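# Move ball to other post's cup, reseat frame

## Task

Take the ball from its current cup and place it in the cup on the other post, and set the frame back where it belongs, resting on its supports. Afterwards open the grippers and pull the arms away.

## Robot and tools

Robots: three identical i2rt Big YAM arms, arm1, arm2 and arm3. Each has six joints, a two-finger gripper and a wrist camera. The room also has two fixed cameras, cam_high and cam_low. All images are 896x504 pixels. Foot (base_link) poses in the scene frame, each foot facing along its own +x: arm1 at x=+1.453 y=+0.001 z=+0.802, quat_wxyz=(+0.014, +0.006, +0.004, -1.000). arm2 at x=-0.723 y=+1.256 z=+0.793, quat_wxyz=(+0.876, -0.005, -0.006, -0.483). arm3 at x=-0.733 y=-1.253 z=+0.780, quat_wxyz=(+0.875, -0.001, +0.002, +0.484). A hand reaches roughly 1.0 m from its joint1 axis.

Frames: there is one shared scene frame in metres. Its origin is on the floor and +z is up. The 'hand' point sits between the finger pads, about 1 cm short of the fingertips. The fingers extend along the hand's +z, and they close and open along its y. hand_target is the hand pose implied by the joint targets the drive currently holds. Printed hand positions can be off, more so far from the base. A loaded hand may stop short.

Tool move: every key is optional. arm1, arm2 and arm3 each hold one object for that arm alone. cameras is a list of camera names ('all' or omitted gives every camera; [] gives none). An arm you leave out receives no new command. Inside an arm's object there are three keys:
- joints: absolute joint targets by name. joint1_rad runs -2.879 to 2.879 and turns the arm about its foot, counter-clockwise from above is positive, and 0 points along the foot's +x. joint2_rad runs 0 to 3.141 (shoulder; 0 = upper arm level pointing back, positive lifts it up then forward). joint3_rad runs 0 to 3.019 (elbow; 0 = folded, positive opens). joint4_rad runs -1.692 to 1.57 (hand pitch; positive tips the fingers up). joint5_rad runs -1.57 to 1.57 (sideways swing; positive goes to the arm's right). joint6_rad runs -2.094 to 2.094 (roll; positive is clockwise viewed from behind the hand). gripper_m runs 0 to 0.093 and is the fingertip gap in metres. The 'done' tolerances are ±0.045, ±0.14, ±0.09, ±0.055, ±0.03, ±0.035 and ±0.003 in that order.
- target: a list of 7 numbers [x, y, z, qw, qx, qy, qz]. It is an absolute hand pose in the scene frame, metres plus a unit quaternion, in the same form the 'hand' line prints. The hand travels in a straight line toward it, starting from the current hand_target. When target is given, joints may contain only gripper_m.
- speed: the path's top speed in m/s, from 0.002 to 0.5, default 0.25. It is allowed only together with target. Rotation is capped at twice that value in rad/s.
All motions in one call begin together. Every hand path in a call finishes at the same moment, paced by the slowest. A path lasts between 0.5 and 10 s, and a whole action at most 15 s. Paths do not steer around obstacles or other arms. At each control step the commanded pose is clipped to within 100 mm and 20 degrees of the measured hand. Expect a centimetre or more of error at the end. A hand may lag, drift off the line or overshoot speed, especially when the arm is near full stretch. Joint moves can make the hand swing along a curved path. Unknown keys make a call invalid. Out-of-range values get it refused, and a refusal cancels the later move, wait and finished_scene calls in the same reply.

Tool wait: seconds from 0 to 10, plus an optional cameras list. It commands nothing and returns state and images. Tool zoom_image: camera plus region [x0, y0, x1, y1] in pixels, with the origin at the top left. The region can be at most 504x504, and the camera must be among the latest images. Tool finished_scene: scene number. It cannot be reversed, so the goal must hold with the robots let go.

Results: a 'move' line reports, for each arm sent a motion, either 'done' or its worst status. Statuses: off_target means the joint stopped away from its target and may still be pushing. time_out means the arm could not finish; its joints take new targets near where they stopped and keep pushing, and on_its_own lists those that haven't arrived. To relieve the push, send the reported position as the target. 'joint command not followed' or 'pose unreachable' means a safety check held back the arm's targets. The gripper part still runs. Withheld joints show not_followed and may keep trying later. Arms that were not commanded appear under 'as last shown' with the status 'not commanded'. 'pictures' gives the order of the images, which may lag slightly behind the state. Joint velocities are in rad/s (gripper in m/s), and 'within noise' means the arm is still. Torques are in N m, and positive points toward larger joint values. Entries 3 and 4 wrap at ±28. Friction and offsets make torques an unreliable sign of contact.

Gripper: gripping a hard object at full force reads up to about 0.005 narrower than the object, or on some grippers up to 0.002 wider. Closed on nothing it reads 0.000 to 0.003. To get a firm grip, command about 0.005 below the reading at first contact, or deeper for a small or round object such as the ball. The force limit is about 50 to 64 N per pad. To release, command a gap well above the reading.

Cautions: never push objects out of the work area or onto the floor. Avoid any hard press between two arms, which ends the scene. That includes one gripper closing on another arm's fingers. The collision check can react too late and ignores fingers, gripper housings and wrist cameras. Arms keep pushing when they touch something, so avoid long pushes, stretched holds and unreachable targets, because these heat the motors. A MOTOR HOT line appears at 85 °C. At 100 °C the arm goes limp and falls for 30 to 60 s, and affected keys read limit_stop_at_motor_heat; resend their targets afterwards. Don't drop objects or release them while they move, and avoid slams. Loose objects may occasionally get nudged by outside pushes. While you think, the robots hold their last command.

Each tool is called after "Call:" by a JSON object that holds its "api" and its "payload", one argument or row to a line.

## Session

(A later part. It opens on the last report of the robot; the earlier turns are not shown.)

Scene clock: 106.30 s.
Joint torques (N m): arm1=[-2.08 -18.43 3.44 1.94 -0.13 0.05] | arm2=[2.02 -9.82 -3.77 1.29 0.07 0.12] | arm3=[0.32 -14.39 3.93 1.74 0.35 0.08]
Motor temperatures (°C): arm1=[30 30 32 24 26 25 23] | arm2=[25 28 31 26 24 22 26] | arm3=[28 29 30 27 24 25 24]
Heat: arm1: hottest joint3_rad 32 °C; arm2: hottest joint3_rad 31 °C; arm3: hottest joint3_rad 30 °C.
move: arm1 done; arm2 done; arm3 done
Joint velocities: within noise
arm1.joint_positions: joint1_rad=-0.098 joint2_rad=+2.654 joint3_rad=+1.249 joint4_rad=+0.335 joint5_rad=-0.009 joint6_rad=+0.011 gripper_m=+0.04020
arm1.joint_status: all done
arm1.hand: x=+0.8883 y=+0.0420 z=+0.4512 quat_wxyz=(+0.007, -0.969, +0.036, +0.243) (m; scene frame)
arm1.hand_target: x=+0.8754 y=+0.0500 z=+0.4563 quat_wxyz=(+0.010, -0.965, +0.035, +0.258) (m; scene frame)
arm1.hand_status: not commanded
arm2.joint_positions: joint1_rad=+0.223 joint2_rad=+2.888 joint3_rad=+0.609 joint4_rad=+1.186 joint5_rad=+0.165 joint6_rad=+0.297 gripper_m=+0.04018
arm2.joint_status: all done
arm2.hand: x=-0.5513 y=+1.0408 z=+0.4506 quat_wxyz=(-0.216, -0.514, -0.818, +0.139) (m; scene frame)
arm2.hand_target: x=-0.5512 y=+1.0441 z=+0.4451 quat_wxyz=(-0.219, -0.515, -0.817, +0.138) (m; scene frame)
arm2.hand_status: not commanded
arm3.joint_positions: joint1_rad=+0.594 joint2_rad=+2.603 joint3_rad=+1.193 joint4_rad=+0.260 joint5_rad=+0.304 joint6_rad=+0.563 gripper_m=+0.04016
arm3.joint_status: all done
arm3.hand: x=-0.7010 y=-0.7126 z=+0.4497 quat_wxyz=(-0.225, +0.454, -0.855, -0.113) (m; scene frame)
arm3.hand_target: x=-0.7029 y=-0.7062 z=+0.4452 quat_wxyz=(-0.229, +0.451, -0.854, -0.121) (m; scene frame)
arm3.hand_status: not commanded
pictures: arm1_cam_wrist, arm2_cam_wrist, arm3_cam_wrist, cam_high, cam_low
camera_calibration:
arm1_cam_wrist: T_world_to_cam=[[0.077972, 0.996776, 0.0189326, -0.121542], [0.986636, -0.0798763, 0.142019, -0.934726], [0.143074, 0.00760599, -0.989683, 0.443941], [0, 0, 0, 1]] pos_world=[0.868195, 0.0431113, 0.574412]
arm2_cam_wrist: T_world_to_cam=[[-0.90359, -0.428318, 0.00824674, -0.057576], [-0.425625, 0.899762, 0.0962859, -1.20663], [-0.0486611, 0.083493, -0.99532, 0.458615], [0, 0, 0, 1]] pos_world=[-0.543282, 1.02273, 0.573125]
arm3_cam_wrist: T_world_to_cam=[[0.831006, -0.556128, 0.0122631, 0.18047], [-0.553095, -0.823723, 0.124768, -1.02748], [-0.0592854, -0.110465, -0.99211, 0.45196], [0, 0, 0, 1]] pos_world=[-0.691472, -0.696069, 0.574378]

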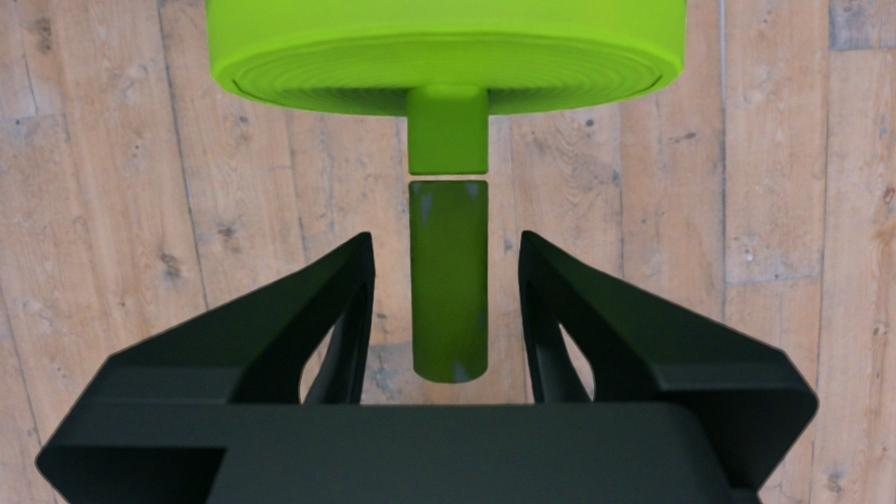

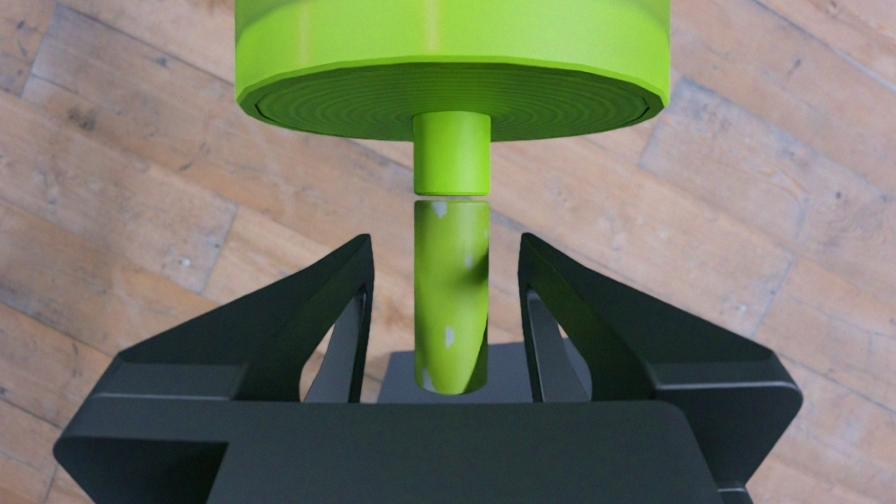

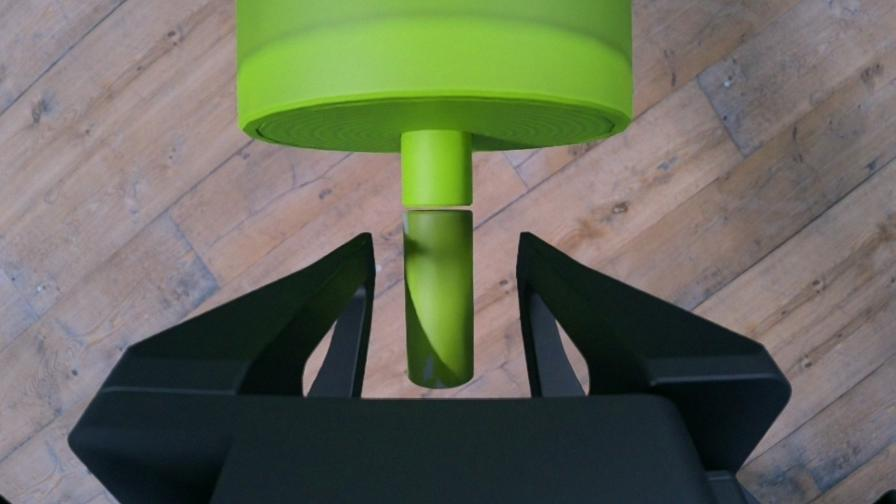

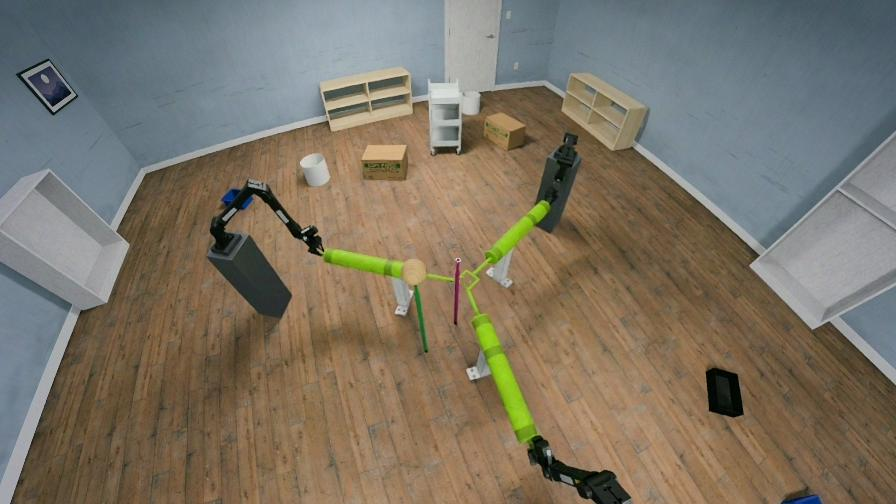

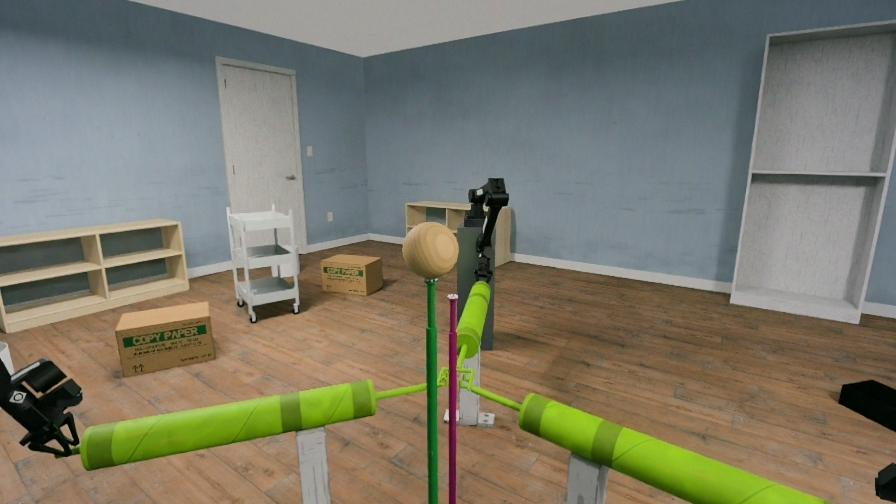

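Call:
{"api": "move", "payload": {
  "arm1": {"target":[0.876,0.05,0.445,0.0095,-0.9652,0.0354,0.2586],"speed":0.1},
  "arm2": {"target":[-0.551,1.044,0.433,0.2189,0.5154,0.8169,-0.1381],"speed":0.1},
  "arm3": {"target":[-0.703,-0.706,0.431,0.2288,-0.4512,0.8541,0.1209],"speed":0.1},
  "cameras": []
}}

Call:
{"api": "move", "payload": {
  "arm1": {"joints":{"gripper_m":0.008}},
  "arm2": {"joints":{"gripper_m":0.008}},
  "arm3": {"joints":{"gripper_m":0.008}},
  "cameras": ["arm1_cam_wrist","arm2_cam_wrist","arm3_cam_wrist"]
}}

Scene clock: 114.87 s.
Joint torques (N m): arm1=[-2.08 -18.26 3.4 1.95 -0.12 0.05] | arm2=[2.08 -9.76 -3.77 1.28 0.07 0.12] | arm3=[0.26 -14.27 3.82 1.77 0.35 0.08]
Motor temperatures (°C): arm1=[30 31 31 24 26 25 23] | arm2=[25 28 30 26 24 22 26] | arm3=[28 30 29 27 24 25 24]
Heat: arm1: hottest joint2_rad 31 °C; arm2: hottest joint3_rad 30 °C; arm3: hottest joint2_rad 30 °C.
move: arm1 off_target; arm2 done; arm3 done
Joint velocities: within noise
arm1.joint_positions: joint1_rad=-0.098 joint2_rad=+2.676 joint3_rad=+1.266 joint4_rad=+0.345 joint5_rad=-0.009 joint6_rad=+0.011 gripper_m=+0.04013
arm1.joint_status: not commanded
arm1.hand: x=+0.8871 y=+0.0421 z=+0.4431 quat_wxyz=(+0.007, -0.969, +0.036, +0.245) (m; scene frame)
arm1.hand_target: x=+0.8763 y=+0.0501 z=+0.4454 quat_wxyz=(+0.010, -0.965, +0.035, +0.259) (m; scene frame)
arm1.hand_status: off_target (0.014 m and 1.6 deg from the pose sent, 0.016 m and 1.9 deg at the start)
arm2.joint_positions: joint1_rad=+0.224 joint2_rad=+2.919 joint3_rad=+0.639 joint4_rad=+1.189 joint5_rad=+0.165 joint6_rad=+0.297 gripper_m=+0.04011
arm2.joint_status: not commanded
arm2.hand: x=-0.5505 y=+1.0400 z=+0.4390 quat_wxyz=(-0.217, -0.514, -0.818, +0.139) (m; scene frame)
arm2.hand_target: x=-0.5511 y=+1.0440 z=+0.4331 quat_wxyz=(-0.219, -0.515, -0.817, +0.138) (m; scene frame)
arm2.hand_status: done (0.007 m and 0.4 deg from the pose sent, 0.018 m and 0.4 deg at the start)
arm3.joint_positions: joint1_rad=+0.594 joint2_rad=+2.638 joint3_rad=+1.218 joint4_rad=+0.271 joint5_rad=+0.304 joint6_rad=+0.563 gripper_m=+0.04009
arm3.joint_status: not commanded
arm3.hand: x=-0.7010 y=-0.7117 z=+0.4368 quat_wxyz=(-0.226, +0.454, -0.855, -0.113) (m; scene frame)
arm3.hand_target: x=-0.7029 y=-0.7063 z=+0.4312 quat_wxyz=(-0.229, +0.451, -0.854, -0.121) (m; scene frame)
arm3.hand_status: done (0.008 m and 1.0 deg from the pose sent, 0.020 m and 1.1 deg at the start)
pictures: none
No camera images: "cameras" was empty.

Scene clock: 115.43 s.
Joint torques (N m): arm1=[-2.02 -18.08 3.45 1.95 -0.09 0.07] | arm2=[1.96 -9.76 -3.77 1.24 -0.11 0.12] | arm3=[0.26 -14.33 3.77 1.69 0.45 0.08]
Motor temperatures (°C): arm1=[30 31 31 24 26 25 23] | arm2=[25 28 30 26 24 22 26] | arm3=[28 30 29 27 24 25 24]
Heat: arm1: hottest joint2_rad 31 °C; arm2: hottest joint3_rad 30 °C; arm3: hottest joint2_rad 30 °C.
move: arm1 off_target; arm2 off_target; arm3 off_target
Joint velocities: within noise
arm1.joint_positions: joint1_rad=-0.099 joint2_rad=+2.676 joint3_rad=+1.266 joint4_rad=+0.345 joint5_rad=-0.010 joint6_rad=+0.008 gripper_m=+0.01856
arm1.joint_status: gripper_m off_target (ended at +0.01859, target +0.00800)
arm1.hand: x=+0.8871 y=+0.0427 z=+0.4431 quat_wxyz=(+0.008, -0.969, +0.036, +0.245) (m; scene frame)
arm1.hand_target: x=+0.8763 y=+0.0501 z=+0.4454 quat_wxyz=(+0.010, -0.965, +0.035, +0.259) (m; scene frame)
arm1.hand_status: not commanded
arm2.joint_positions: joint1_rad=+0.224 joint2_rad=+2.920 joint3_rad=+0.639 joint4_rad=+1.190 joint5_rad=+0.170 joint6_rad=+0.297 gripper_m=+0.01782
arm2.joint_status: gripper_m off_target (ended at +0.01785, target +0.00800)
arm2.hand: x=-0.5511 y=+1.0395 z=+0.4392 quat_wxyz=(-0.216, -0.514, -0.818, +0.142) (m; scene frame)
arm2.hand_target: x=-0.5512 y=+1.0440 z=+0.4331 quat_wxyz=(-0.219, -0.515, -0.817, +0.138) (m; scene frame)
arm2.hand_status: not commanded
arm3.joint_positions: joint1_rad=+0.594 joint2_rad=+2.638 joint3_rad=+1.219 joint4_rad=+0.273 joint5_rad=+0.301 joint6_rad=+0.563 gripper_m=+0.01766
arm3.joint_status: gripper_m off_target (ended at +0.01769, target +0.00800)
arm3.hand: x=-0.7017 y=-0.7105 z=+0.4369 quat_wxyz=(-0.225, +0.454, -0.854, -0.115) (m; scene frame)
arm3.hand_target: x=-0.7031 y=-0.7063 z=+0.4312 quat_wxyz=(-0.229, +0.451, -0.854, -0.121) (m; scene frame)
arm3.hand_status: not commanded
pictures: arm1_cam_wrist, arm2_cam_wrist, arm3_cam_wrist
camera_calibration:
arm1_cam_wrist: T_world_to_cam=[[0.0767505, 0.996863, 0.0193094, -0.121093], [0.987376, -0.0786828, 0.137468, -0.930974], [0.138556, 0.00851491, -0.990318, 0.440351], [0, 0, 0, 1]] pos_world=[0.867502, 0.0437121, 0.566405]
arm2_cam_wrist: T_world_to_cam=[[-0.904522, -0.426279, 0.0112218, -0.0617762], [-0.423536, 0.901137, 0.0925683, -1.20296], [-0.0495723, 0.0789772, -0.995643, 0.451653], [0, 0, 0, 1]] pos_world=[-0.542986, 1.02203, 0.561735]
arm3_cam_wrist: T_world_to_cam=[[0.831982, -0.554746, 0.00795991, 0.185971], [-0.551376, -0.825165, 0.12283, -1.02358], [-0.0615713, -0.106581, -0.992396, 0.440783], [0, 0, 0, 1]] pos_world=[-0.691965, -0.69448, 0.561678]

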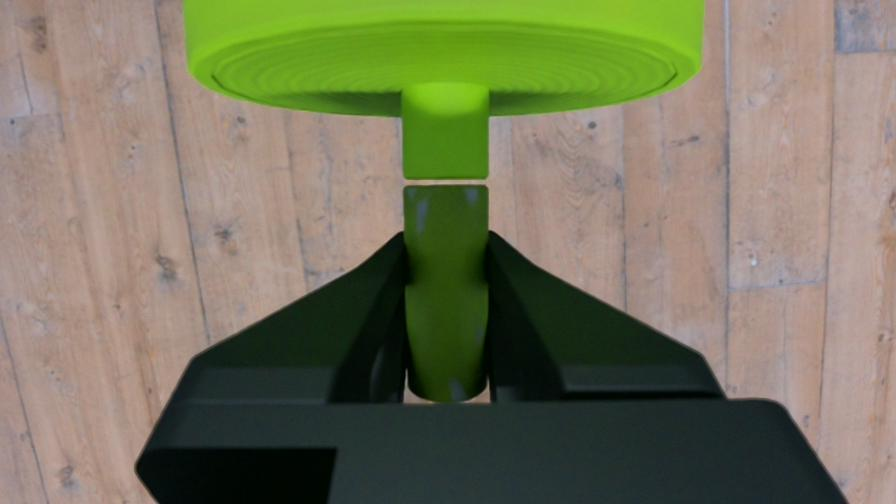

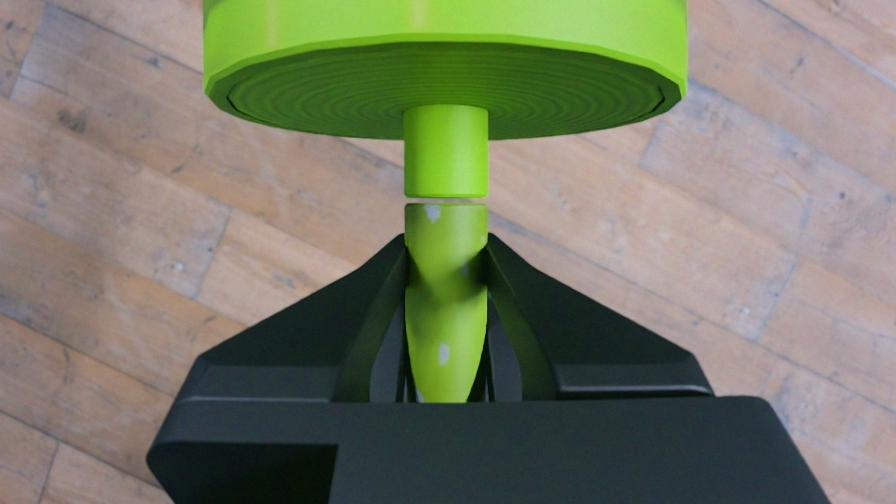

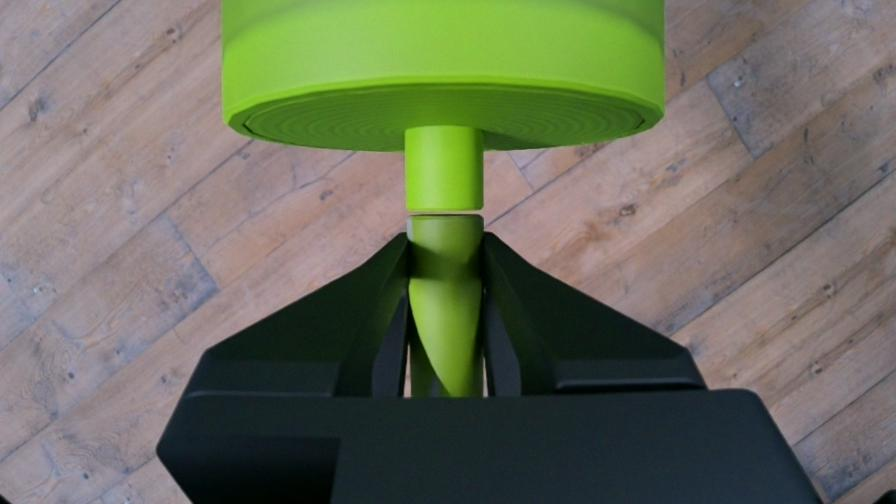

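Call:
{"api": "move", "payload": {
  "arm1": {"target":[0.8763,0.0501,0.505,0.0095,-0.9652,0.0354,0.2586],"speed":0.08},
  "arm2": {"target":[-0.551,1.044,0.493,0.2189,0.5154,0.8169,-0.1381],"speed":0.08},
  "arm3": {"target":[-0.703,-0.706,0.491,0.2288,-0.4512,0.8541,0.1209],"speed":0.08},
  "cameras": ["cam_low"]
}}

Scene clock: 132.77 s.
Joint torques (N m): arm1=[-2.08 -21.77 1.8 1.09 0.04 0.07] | arm2=[1.73 -14.1 -7.38 0.72 -0.14 0.1] | arm3=[0.85 -18.43 1.72 0.58 0.44 0.15]
Motor temperatures (°C): arm1=[30 31 31 24 26 25 25] | arm2=[25 29 30 26 24 22 27] | arm3=[28 31 28 27 24 25 25]
Heat: arm1: hottest joint2_rad 31 °C; arm2: hottest joint3_rad 30 °C; arm3: hottest joint2_rad 31 °C.
move: arm1 off_target; arm2 off_target; arm3 off_target
Joint velocities: within noise
arm1.joint_positions: joint1_rad=-0.099 joint2_rad=+2.575 joint3_rad=+1.189 joint4_rad=+0.313 joint5_rad=-0.014 joint6_rad=+0.008 gripper_m=+0.01856
arm1.joint_status: not commanded
arm1.hand: x=+0.8918 y=+0.0412 z=+0.4808 quat_wxyz=(+0.005, -0.970, +0.035, +0.242) (m; scene frame)
arm1.hand_target: x=+0.8764 y=+0.0502 z=+0.5043 quat_wxyz=(+0.010, -0.965, +0.036, +0.259) (m; scene frame)
arm1.hand_status: off_target (0.030 m and 2.1 deg from the pose sent, 0.063 m and 1.6 deg at the start)
arm2.joint_positions: joint1_rad=+0.224 joint2_rad=+2.807 joint3_rad=+0.547 joint4_rad=+1.180 joint5_rad=+0.170 joint6_rad=+0.298 gripper_m=+0.01782
arm2.joint_status: not commanded
arm2.hand: x=-0.5483 y=+1.0371 z=+0.4786 quat_wxyz=(-0.222, -0.514, -0.816, +0.143) (m; scene frame)
arm2.hand_target: x=-0.5512 y=+1.0438 z=+0.4923 quat_wxyz=(-0.219, -0.515, -0.817, +0.138) (m; scene frame)
arm2.hand_status: off_target (0.016 m and 0.7 deg from the pose sent, 0.054 m and 0.5 deg at the start)
arm3.joint_positions: joint1_rad=+0.588 joint2_rad=+2.543 joint3_rad=+1.153 joint4_rad=+0.243 joint5_rad=+0.302 joint6_rad=+0.557 gripper_m=+0.01766
arm3.joint_status: not commanded
arm3.hand: x=-0.6980 y=-0.7130 z=+0.4729 quat_wxyz=(-0.226, +0.454, -0.854, -0.113) (m; scene frame)
arm3.hand_target: x=-0.7029 y=-0.7061 z=+0.4903 quat_wxyz=(-0.229, +0.451, -0.854, -0.121) (m; scene frame)
arm3.hand_status: off_target (0.020 m and 1.0 deg from the pose sent, 0.054 m and 0.8 deg at the start)
pictures: cam_low

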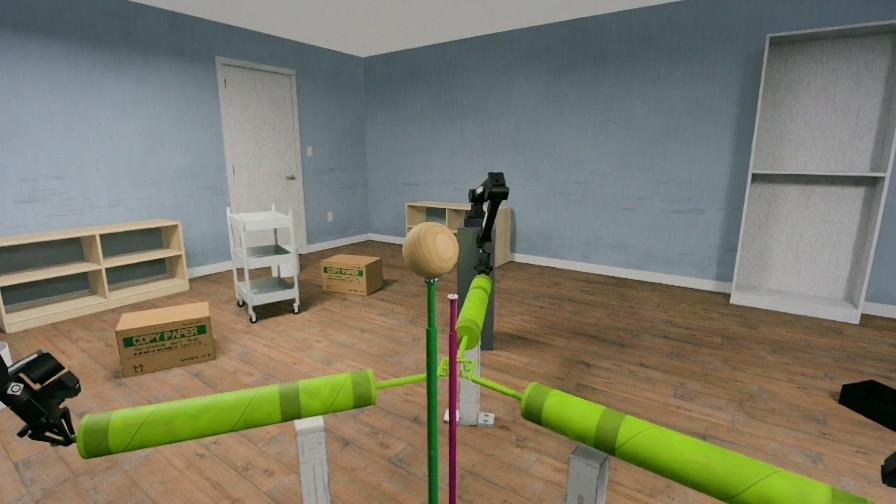

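Call:
{"api": "move", "payload": {
  "arm1": {"target":[0.8743,0.0521,0.825,0.0095,-0.9652,0.0354,0.2586],"speed":0.12},
  "arm2": {"target":[-0.553,1.046,0.82,0.2189,0.5154,0.8169,-0.1381],"speed":0.12},
  "arm3": {"target":[-0.706,-0.704,0.82,0.2288,-0.4512,0.8541,0.1209],"speed":0.12},
  "cameras": ["cam_low","cam_high"]
}}

Call:
{"api": "zoom_image", "payload": {
  "camera": "cam_low",
  "region": [380, 210, 540, 370]
}}

Call:
{"api": "zoom_image", "payload": {
  "camera": "cam_high",
  "region": [390, 220, 510, 310]
}}

Scene clock: 142.13 s.
Joint torques (N m): arm1=[-1.9 -18.08 9.33 0.32 -0.14 0.11] | arm2=[1.26 -4.19 8.03 -0.62 -0.52 0.08] | arm3=[0.85 -15.56 9.1 -0.51 0.7 0.16]
Motor temperatures (°C): arm1=[30 33 30 24 26 25 25] | arm2=[25 30 30 26 24 22 27] | arm3=[28 31 28 27 24 25 25]
Heat: arm1: hottest joint2_rad 33 °C; arm2: hottest joint2_rad 30 °C; arm3: hottest joint2_rad 31 °C.
move: arm1 off_target; arm2 done; arm3 off_target
Joint velocities: within noise
arm1.joint_positions: joint1_rad=-0.111 joint2_rad=+1.805 joint3_rad=+1.030 joint4_rad=-0.308 joint5_rad=-0.014 joint6_rad=-0.005 gripper_m=+0.01856
arm1.joint_status: not commanded
arm1.hand: x=+0.8906 y=+0.0451 z=+0.7942 quat_wxyz=(+0.008, -0.971, +0.035, +0.236) (m; scene frame)
arm1.hand_target: x=+0.8751 y=+0.0520 z=+0.8249 quat_wxyz=(+0.010, -0.965, +0.035, +0.259) (m; scene frame)
arm1.hand_status: off_target (0.036 m and 2.7 deg from the pose sent, 0.345 m and 2.1 deg at the start)
arm2.joint_positions: joint1_rad=+0.220 joint2_rad=+0.975 joint3_rad=+0.258 joint4_rad=-0.363 joint5_rad=+0.175 joint6_rad=+0.291 gripper_m=+0.01782
arm2.joint_status: not commanded
arm2.hand: x=-0.5561 y=+1.0451 z=+0.8136 quat_wxyz=(-0.220, -0.513, -0.817, +0.146) (m; scene frame)
arm2.hand_target: x=-0.5529 y=+1.0458 z=+0.8198 quat_wxyz=(-0.219, -0.515, -0.817, +0.138) (m; scene frame)
arm2.hand_status: done (0.007 m and 1.0 deg from the pose sent, 0.342 m and 0.7 deg at the start)
arm3.joint_positions: joint1_rad=+0.596 joint2_rad=+1.762 joint3_rad=+1.041 joint4_rad=-0.422 joint5_rad=+0.299 joint6_rad=+0.563 gripper_m=+0.01766
arm3.joint_status: not commanded
arm3.hand: x=-0.7020 y=-0.7056 z=+0.7979 quat_wxyz=(-0.225, +0.455, -0.854, -0.117) (m; scene frame)
arm3.hand_target: x=-0.7059 y=-0.7040 z=+0.8194 quat_wxyz=(-0.229, +0.451, -0.854, -0.121) (m; scene frame)
arm3.hand_status: off_target (0.022 m and 0.8 deg from the pose sent, 0.347 m and 1.0 deg at the start)
pictures: cam_high, cam_low

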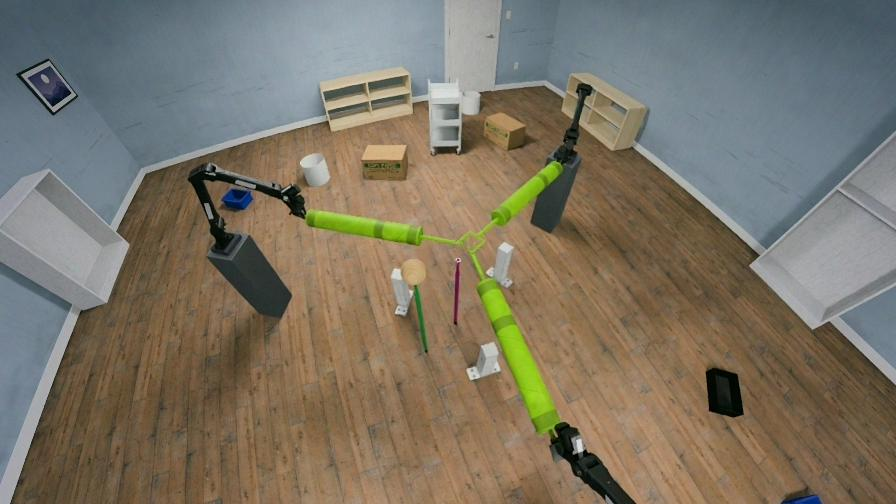

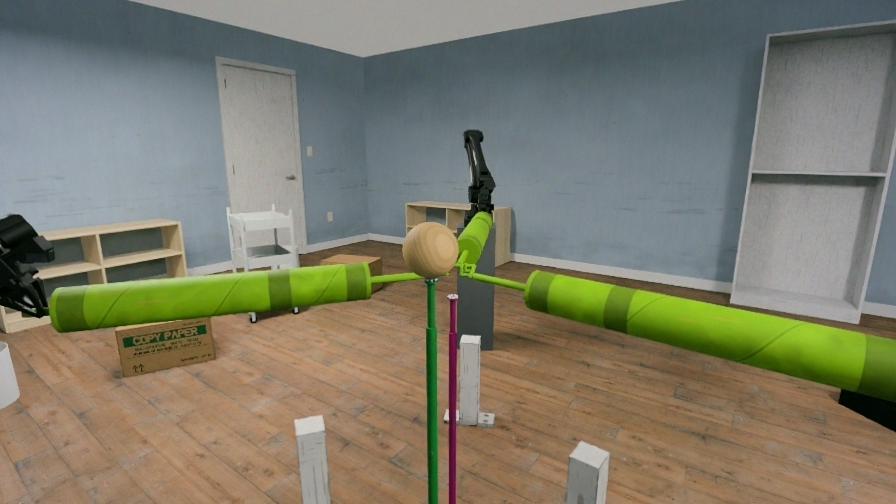

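Scaled by 3.150 from the camera's 896x504 image, which has a finer 1280x720 frame.

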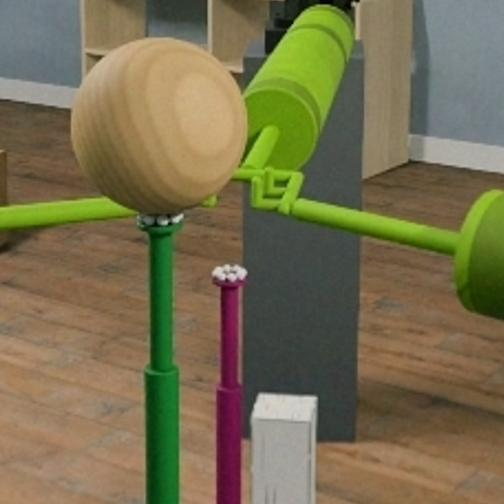

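Scaled by 4.200 from the camera's 896x504 image, which has a finer 1280x720 frame.

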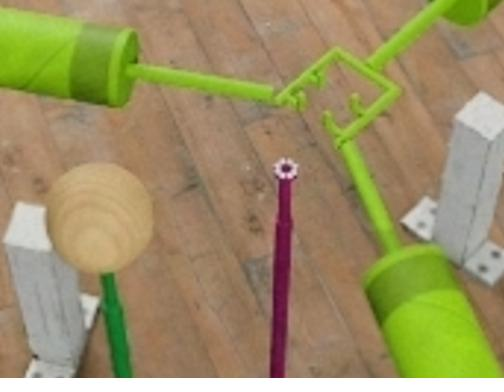

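Call:
{"api": "move", "payload": {
  "arm1": {"target":[0.922,-0.154,0.835,0.0095,-0.9652,0.0354,0.2586],"speed":0.1},
  "arm2": {"target":[-0.505,0.84,0.82,0.2189,0.5154,0.8169,-0.1381],"speed":0.1},
  "arm3": {"target":[-0.658,-0.91,0.827,0.2288,-0.4512,0.8541,0.1209],"speed":0.1},
  "cameras": ["cam_low","cam_high"]
}}

Call:
{"api": "zoom_image", "payload": {
  "camera": "cam_low",
  "region": [380, 210, 540, 370]
}}

Call:
{"api": "zoom_image", "payload": {
  "camera": "cam_high",
  "region": [390, 220, 510, 310]
}}

Scene clock: 162.77 s.
Joint torques (N m): arm1=[-0.79 -17.79 8.76 0.32 0.84 0.18] | arm2=[1.73 -10.64 8.39 0.12 -0.58 0.09] | arm3=[-0.21 -8.53 7.13 -0.01 0.21 0.09]
Motor temperatures (°C): arm1=[30 32 34 24 26 25 25] | arm2=[25 29 33 26 24 22 28] | arm3=[27 32 30 27 24 25 26]
Heat: arm1: hottest joint3_rad 34 °C; arm2: hottest joint3_rad 33 °C; arm3: hottest joint2_rad 32 °C.
move: arm1 off_target; arm2 off_target; arm3 done
Joint velocities: within noise
arm1.joint_positions: joint1_rad=+0.316 joint2_rad=+1.748 joint3_rad=+0.988 joint4_rad=-0.360 joint5_rad=+0.182 joint6_rad=+0.372 gripper_m=+0.01856
arm1.joint_status: not commanded
arm1.hand: x=+0.9358 y=-0.1515 z=+0.8033 quat_wxyz=(+0.010, -0.972, +0.033, +0.234) (m; scene frame)
arm1.hand_target: x=+0.9225 y=-0.1538 z=+0.8347 quat_wxyz=(+0.009, -0.965, +0.036, +0.259) (m; scene frame)
arm1.hand_status: off_target (0.035 m and 3.0 deg from the pose sent, 0.206 m and 2.7 deg at the start)
arm2.joint_positions: joint1_rad=-0.078 joint2_rad=+1.544 joint3_rad=+0.724 joint4_rad=-0.239 joint5_rad=+0.034 joint6_rad=+0.031 gripper_m=+0.01782
arm2.joint_status: not commanded
arm2.hand: x=-0.5142 y=+0.8461 z=+0.8178 quat_wxyz=(-0.217, -0.515, -0.816, +0.146) (m; scene frame)
arm2.hand_target: x=-0.5052 y=+0.8403 z=+0.8200 quat_wxyz=(-0.219, -0.515, -0.817, +0.138) (m; scene frame)
arm2.hand_status: off_target (0.011 m and 1.0 deg from the pose sent, 0.212 m and 1.0 deg at the start)
arm3.joint_positions: joint1_rad=+0.467 joint2_rad=+1.232 joint3_rad=+0.511 joint4_rad=-0.373 joint5_rad=+0.248 joint6_rad=+0.440 gripper_m=+0.01766
arm3.joint_status: not commanded
arm3.hand: x=-0.6578 y=-0.9012 z=+0.8223 quat_wxyz=(-0.231, +0.454, -0.852, -0.122) (m; scene frame)
arm3.hand_target: x=-0.6580 y=-0.9097 z=+0.8263 quat_wxyz=(-0.229, +0.451, -0.854, -0.121) (m; scene frame)
arm3.hand_status: done (0.010 m and 0.4 deg from the pose sent, 0.211 m and 0.8 deg at the start)
pictures: cam_high, cam_low

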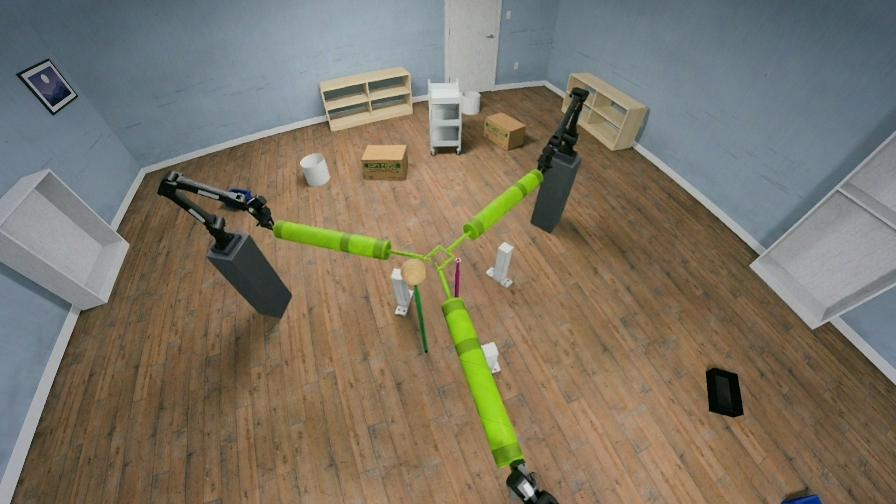

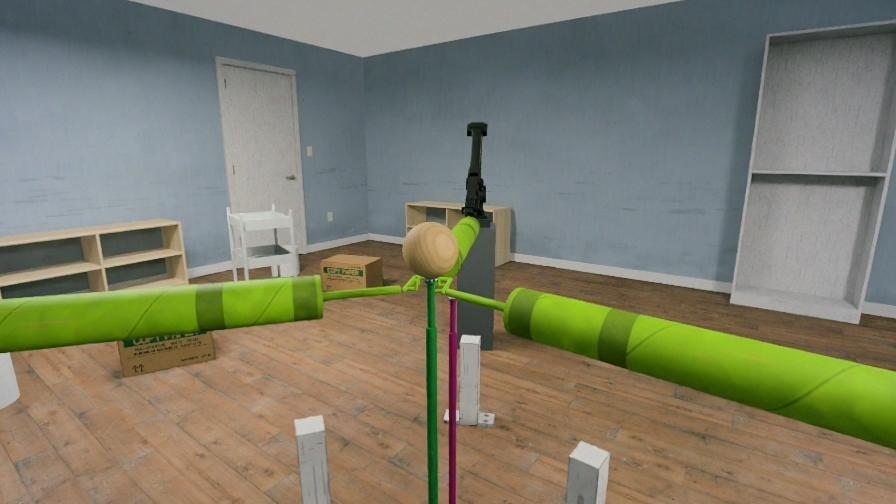

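Scaled by 3.150 from the camera's 896x504 image, which has a finer 1280x720 frame.

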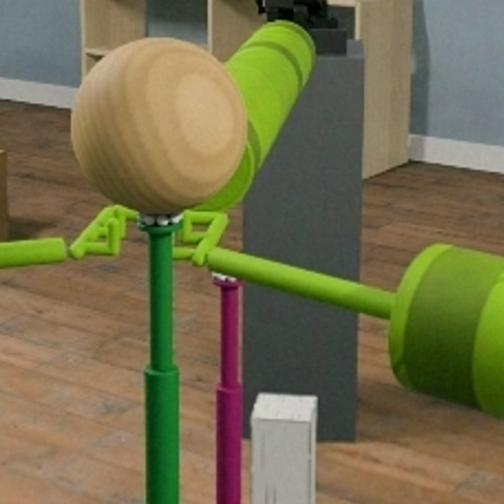

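Scaled by 4.200 from the camera's 896x504 image, which has a finer 1280x720 frame.

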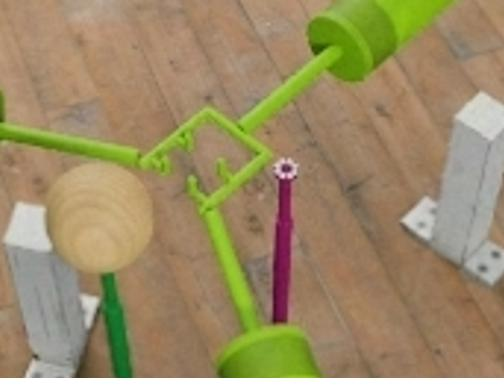

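Call:
{"api": "move", "payload": {
  "arm1": {"target":[0.992,-0.189,0.838,0.0095,-0.9652,0.0354,0.2586],"speed":0.1},
  "arm2": {"target":[-0.436,0.806,0.82,0.2189,0.5154,0.8169,-0.1381],"speed":0.1},
  "arm3": {"target":[-0.589,-0.944,0.824,0.2288,-0.4512,0.8541,0.1209],"speed":0.1},
  "cameras": ["cam_low","cam_high"]
}}

Call:
{"api": "zoom_image", "payload": {
  "camera": "cam_low",
  "region": [380, 210, 540, 370]
}}

Call:
{"api": "zoom_image", "payload": {
  "camera": "cam_high",
  "region": [390, 220, 510, 310]
}}

Scene clock: 190.67 s.
Joint torques (N m): arm1=[-0.21 -16.21 7.12 0.81 0.93 0.23] | arm2=[3.72 -13.22 9.06 -0.06 -0.21 0.32] | arm3=[-1.32 -6.95 7.42 1.11 0.24 -0.04]
Motor temperatures (°C): arm1=[30 34 34 24 27 25 26] | arm2=[25 30 34 26 24 22 28] | arm3=[27 30 29 27 24 25 26]
Heat: arm1: hottest joint2_rad 34 °C; arm2: hottest joint3_rad 34 °C; arm3: hottest joint2_rad 30 °C.
move: arm1 off_target; arm2 off_target; arm3 done
Joint velocities: within noise
arm1.joint_positions: joint1_rad=+0.446 joint2_rad=+1.640 joint3_rad=+0.869 joint4_rad=-0.376 joint5_rad=+0.243 joint6_rad=+0.489 gripper_m=+0.01856
arm1.joint_status: not commanded
arm1.hand: x=+0.9986 y=-0.1858 z=+0.8127 quat_wxyz=(+0.013, -0.971, +0.031, +0.235) (m; scene frame)
arm1.hand_target: x=+0.9921 y=-0.1889 z=+0.8373 quat_wxyz=(+0.009, -0.965, +0.036, +0.258) (m; scene frame)
arm1.hand_status: off_target (0.026 m and 2.9 deg from the pose sent, 0.076 m and 3.0 deg at the start)
arm2.joint_positions: joint1_rad=+0.001 joint2_rad=+1.684 joint3_rad=+0.903 joint4_rad=-0.280 joint5_rad=+0.073 joint6_rad=+0.095 gripper_m=+0.01782
arm2.joint_status: not commanded
arm2.hand: x=-0.4549 y=+0.8074 z=+0.8174 quat_wxyz=(-0.217, -0.513, -0.817, +0.147) (m; scene frame)
arm2.hand_target: x=-0.4363 y=+0.8066 z=+0.8202 quat_wxyz=(-0.219, -0.515, -0.817, +0.138) (m; scene frame)
arm2.hand_status: off_target (0.019 m and 1.1 deg from the pose sent, 0.088 m and 1.0 deg at the start)
arm3.joint_positions: joint1_rad=+0.195 joint2_rad=+1.172 joint3_rad=+0.455 joint4_rad=-0.354 joint5_rad=+0.109 joint6_rad=+0.195 gripper_m=+0.01766
arm3.joint_status: not commanded
arm3.hand: x=-0.5930 y=-0.9397 z=+0.8180 quat_wxyz=(-0.221, +0.457, -0.854, -0.118) (m; scene frame)
arm3.hand_target: x=-0.5890 y=-0.9438 z=+0.8237 quat_wxyz=(-0.229, +0.451, -0.854, -0.121) (m; scene frame)
arm3.hand_status: done (0.008 m and 1.2 deg from the pose sent, 0.081 m and 0.4 deg at the start)
pictures: cam_high, cam_low

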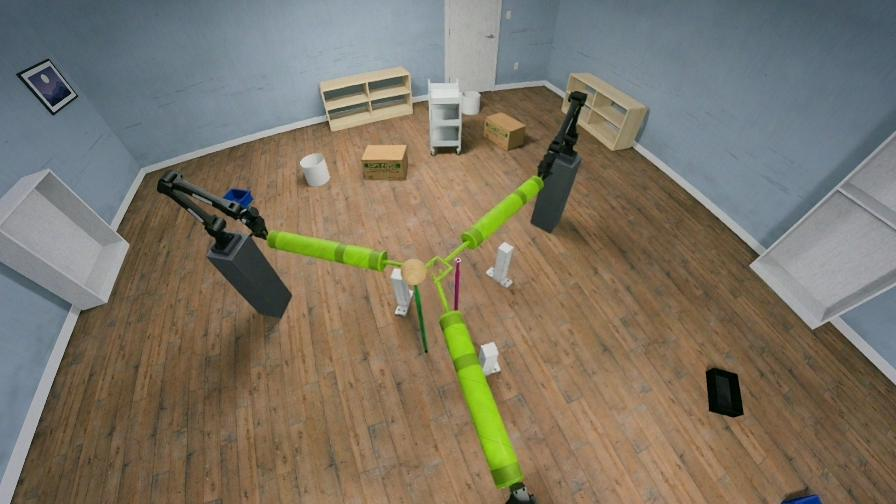

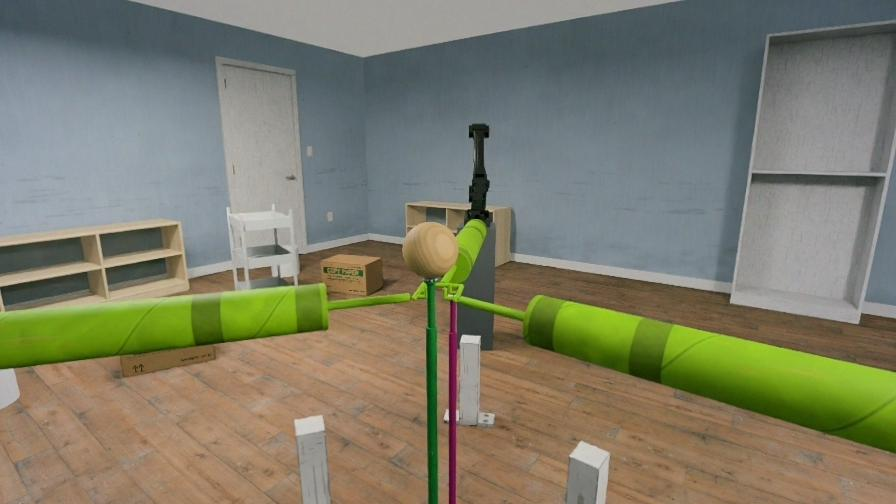

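Scaled by 3.150 from the camera's 896x504 image, which has a finer 1280x720 frame.

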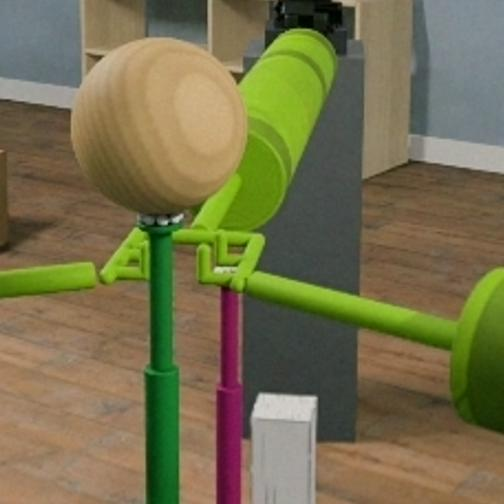

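Scaled by 4.200 from the camera's 896x504 image, which has a finer 1280x720 frame.

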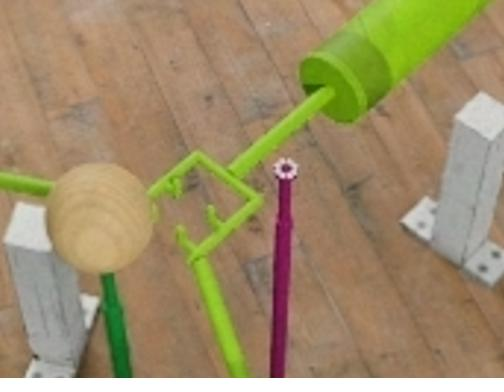

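Call:
{"api": "move", "payload": {
  "arm1": {"target":[1.033,-0.258,0.838,0.0095,-0.9652,0.0354,0.2586],"speed":0.1},
  "arm2": {"target":[-0.395,0.737,0.822,0.2189,0.5154,0.8169,-0.1381],"speed":0.1},
  "arm3": {"target":[-0.548,-1.013,0.824,0.2288,-0.4512,0.8541,0.1209],"speed":0.1},
  "cameras": ["cam_low","cam_high"]
}}

Call:
{"api": "zoom_image", "payload": {
  "camera": "cam_low",
  "region": [380, 210, 500, 330]
}}

Call:
{"api": "zoom_image", "payload": {
  "camera": "cam_high",
  "region": [390, 240, 480, 320]
}}

Scene clock: 205.37 s.
Joint torques (N m): arm1=[-0.09 -15.27 8.73 0.1 1.11 0.23] | arm2=[2.9 -16.26 9.96 -0.12 -0.34 0.25] | arm3=[-1.2 -5.25 8.09 0.29 0.04 -0.01]
Motor temperatures (°C): arm1=[30 35 34 24 27 25 26] | arm2=[25 31 36 26 24 22 29] | arm3=[27 29 29 27 24 25 26]
Heat: arm1: hottest joint2_rad 35 °C; arm2: hottest joint3_rad 36 °C; arm3: hottest joint2_rad 29 °C.
move: arm1 off_target; arm2 off_target; arm3 done
Joint velocities: within noise
arm1.joint_positions: joint1_rad=+0.636 joint2_rad=+1.640 joint3_rad=+0.868 joint4_rad=-0.426 joint5_rad=+0.322 joint6_rad=+0.669 gripper_m=+0.01856
arm1.joint_status: not commanded
arm1.hand: x=+1.0442 y=-0.2499 z=+0.8111 quat_wxyz=(+0.015, -0.971, +0.031, +0.236) (m; scene frame)
arm1.hand_target: x=+1.0334 y=-0.2578 z=+0.8377 quat_wxyz=(+0.009, -0.965, +0.036, +0.259) (m; scene frame)
arm1.hand_status: off_target (0.030 m and 2.8 deg from the pose sent, 0.084 m and 2.9 deg at the start)
arm2.joint_positions: joint1_rad=+0.001 joint2_rad=+1.846 joint3_rad=+1.148 joint4_rad=-0.366 joint5_rad=+0.073 joint6_rad=+0.095 gripper_m=+0.01782
arm2.joint_status: not commanded
arm2.hand: x=-0.4128 y=+0.7409 z=+0.8190 quat_wxyz=(-0.216, -0.513, -0.818, +0.146) (m; scene frame)
arm2.hand_target: x=-0.3952 y=+0.7376 z=+0.8223 quat_wxyz=(-0.219, -0.515, -0.817, +0.138) (m; scene frame)
arm2.hand_status: off_target (0.018 m and 1.1 deg from the pose sent, 0.093 m and 1.1 deg at the start)
arm3.joint_positions: joint1_rad=-0.101 joint2_rad=+1.025 joint3_rad=+0.363 joint4_rad=-0.379 joint5_rad=-0.039 joint6_rad=-0.063 gripper_m=+0.01766
arm3.joint_status: not commanded
arm3.hand: x=-0.5487 y=-1.0054 z=+0.8207 quat_wxyz=(-0.229, +0.456, -0.851, -0.124) (m; scene frame)
arm3.hand_target: x=-0.5480 y=-1.0125 z=+0.8236 quat_wxyz=(-0.229, +0.451, -0.854, -0.121) (m; scene frame)
arm3.hand_status: done (0.008 m and 0.8 deg from the pose sent, 0.086 m and 1.2 deg at the start)
pictures: cam_high, cam_low

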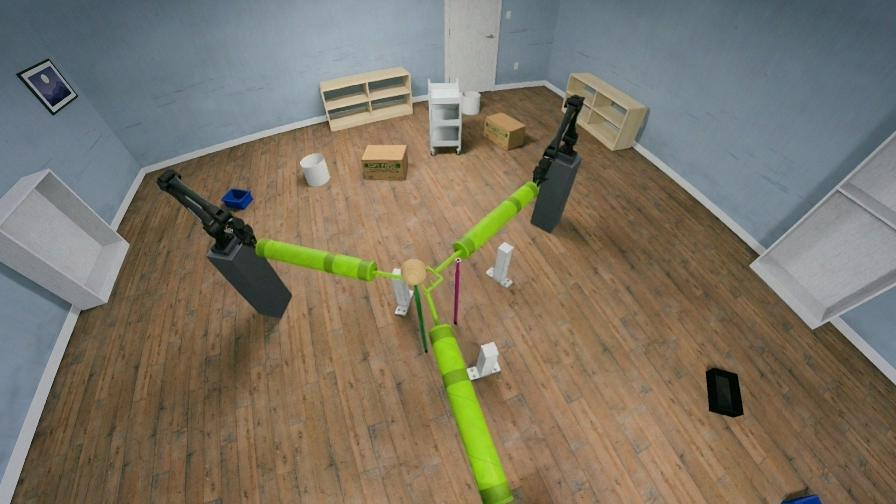

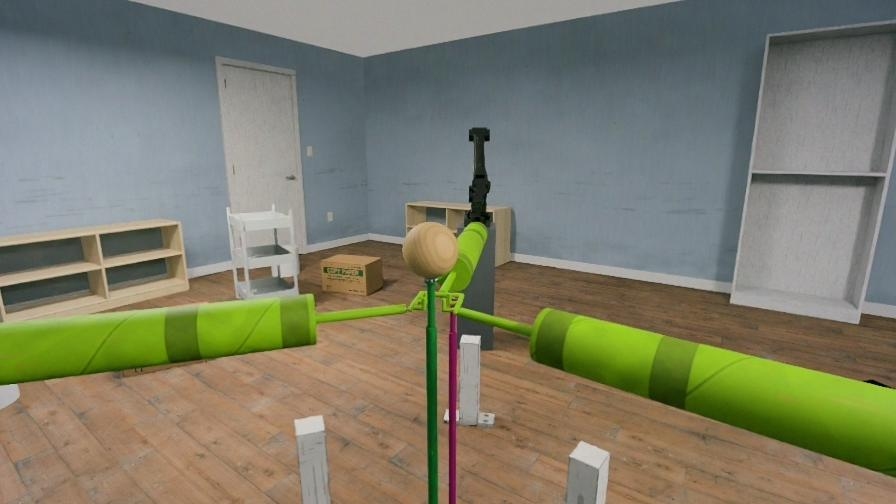

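Scaled by 4.200 from the camera's 896x504 image, which has a finer 1280x720 frame.

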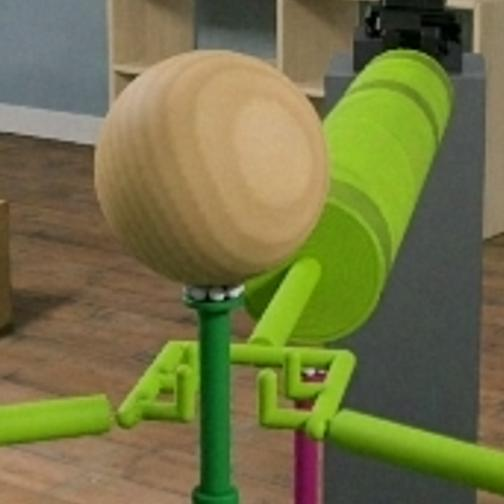

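Scaled by 5.600 from the camera's 896x504 image, which has a finer 1280x720 frame.

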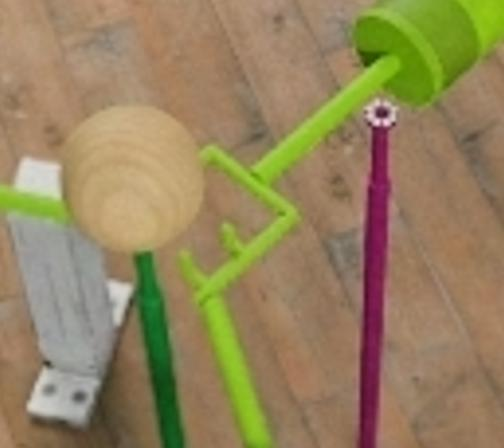

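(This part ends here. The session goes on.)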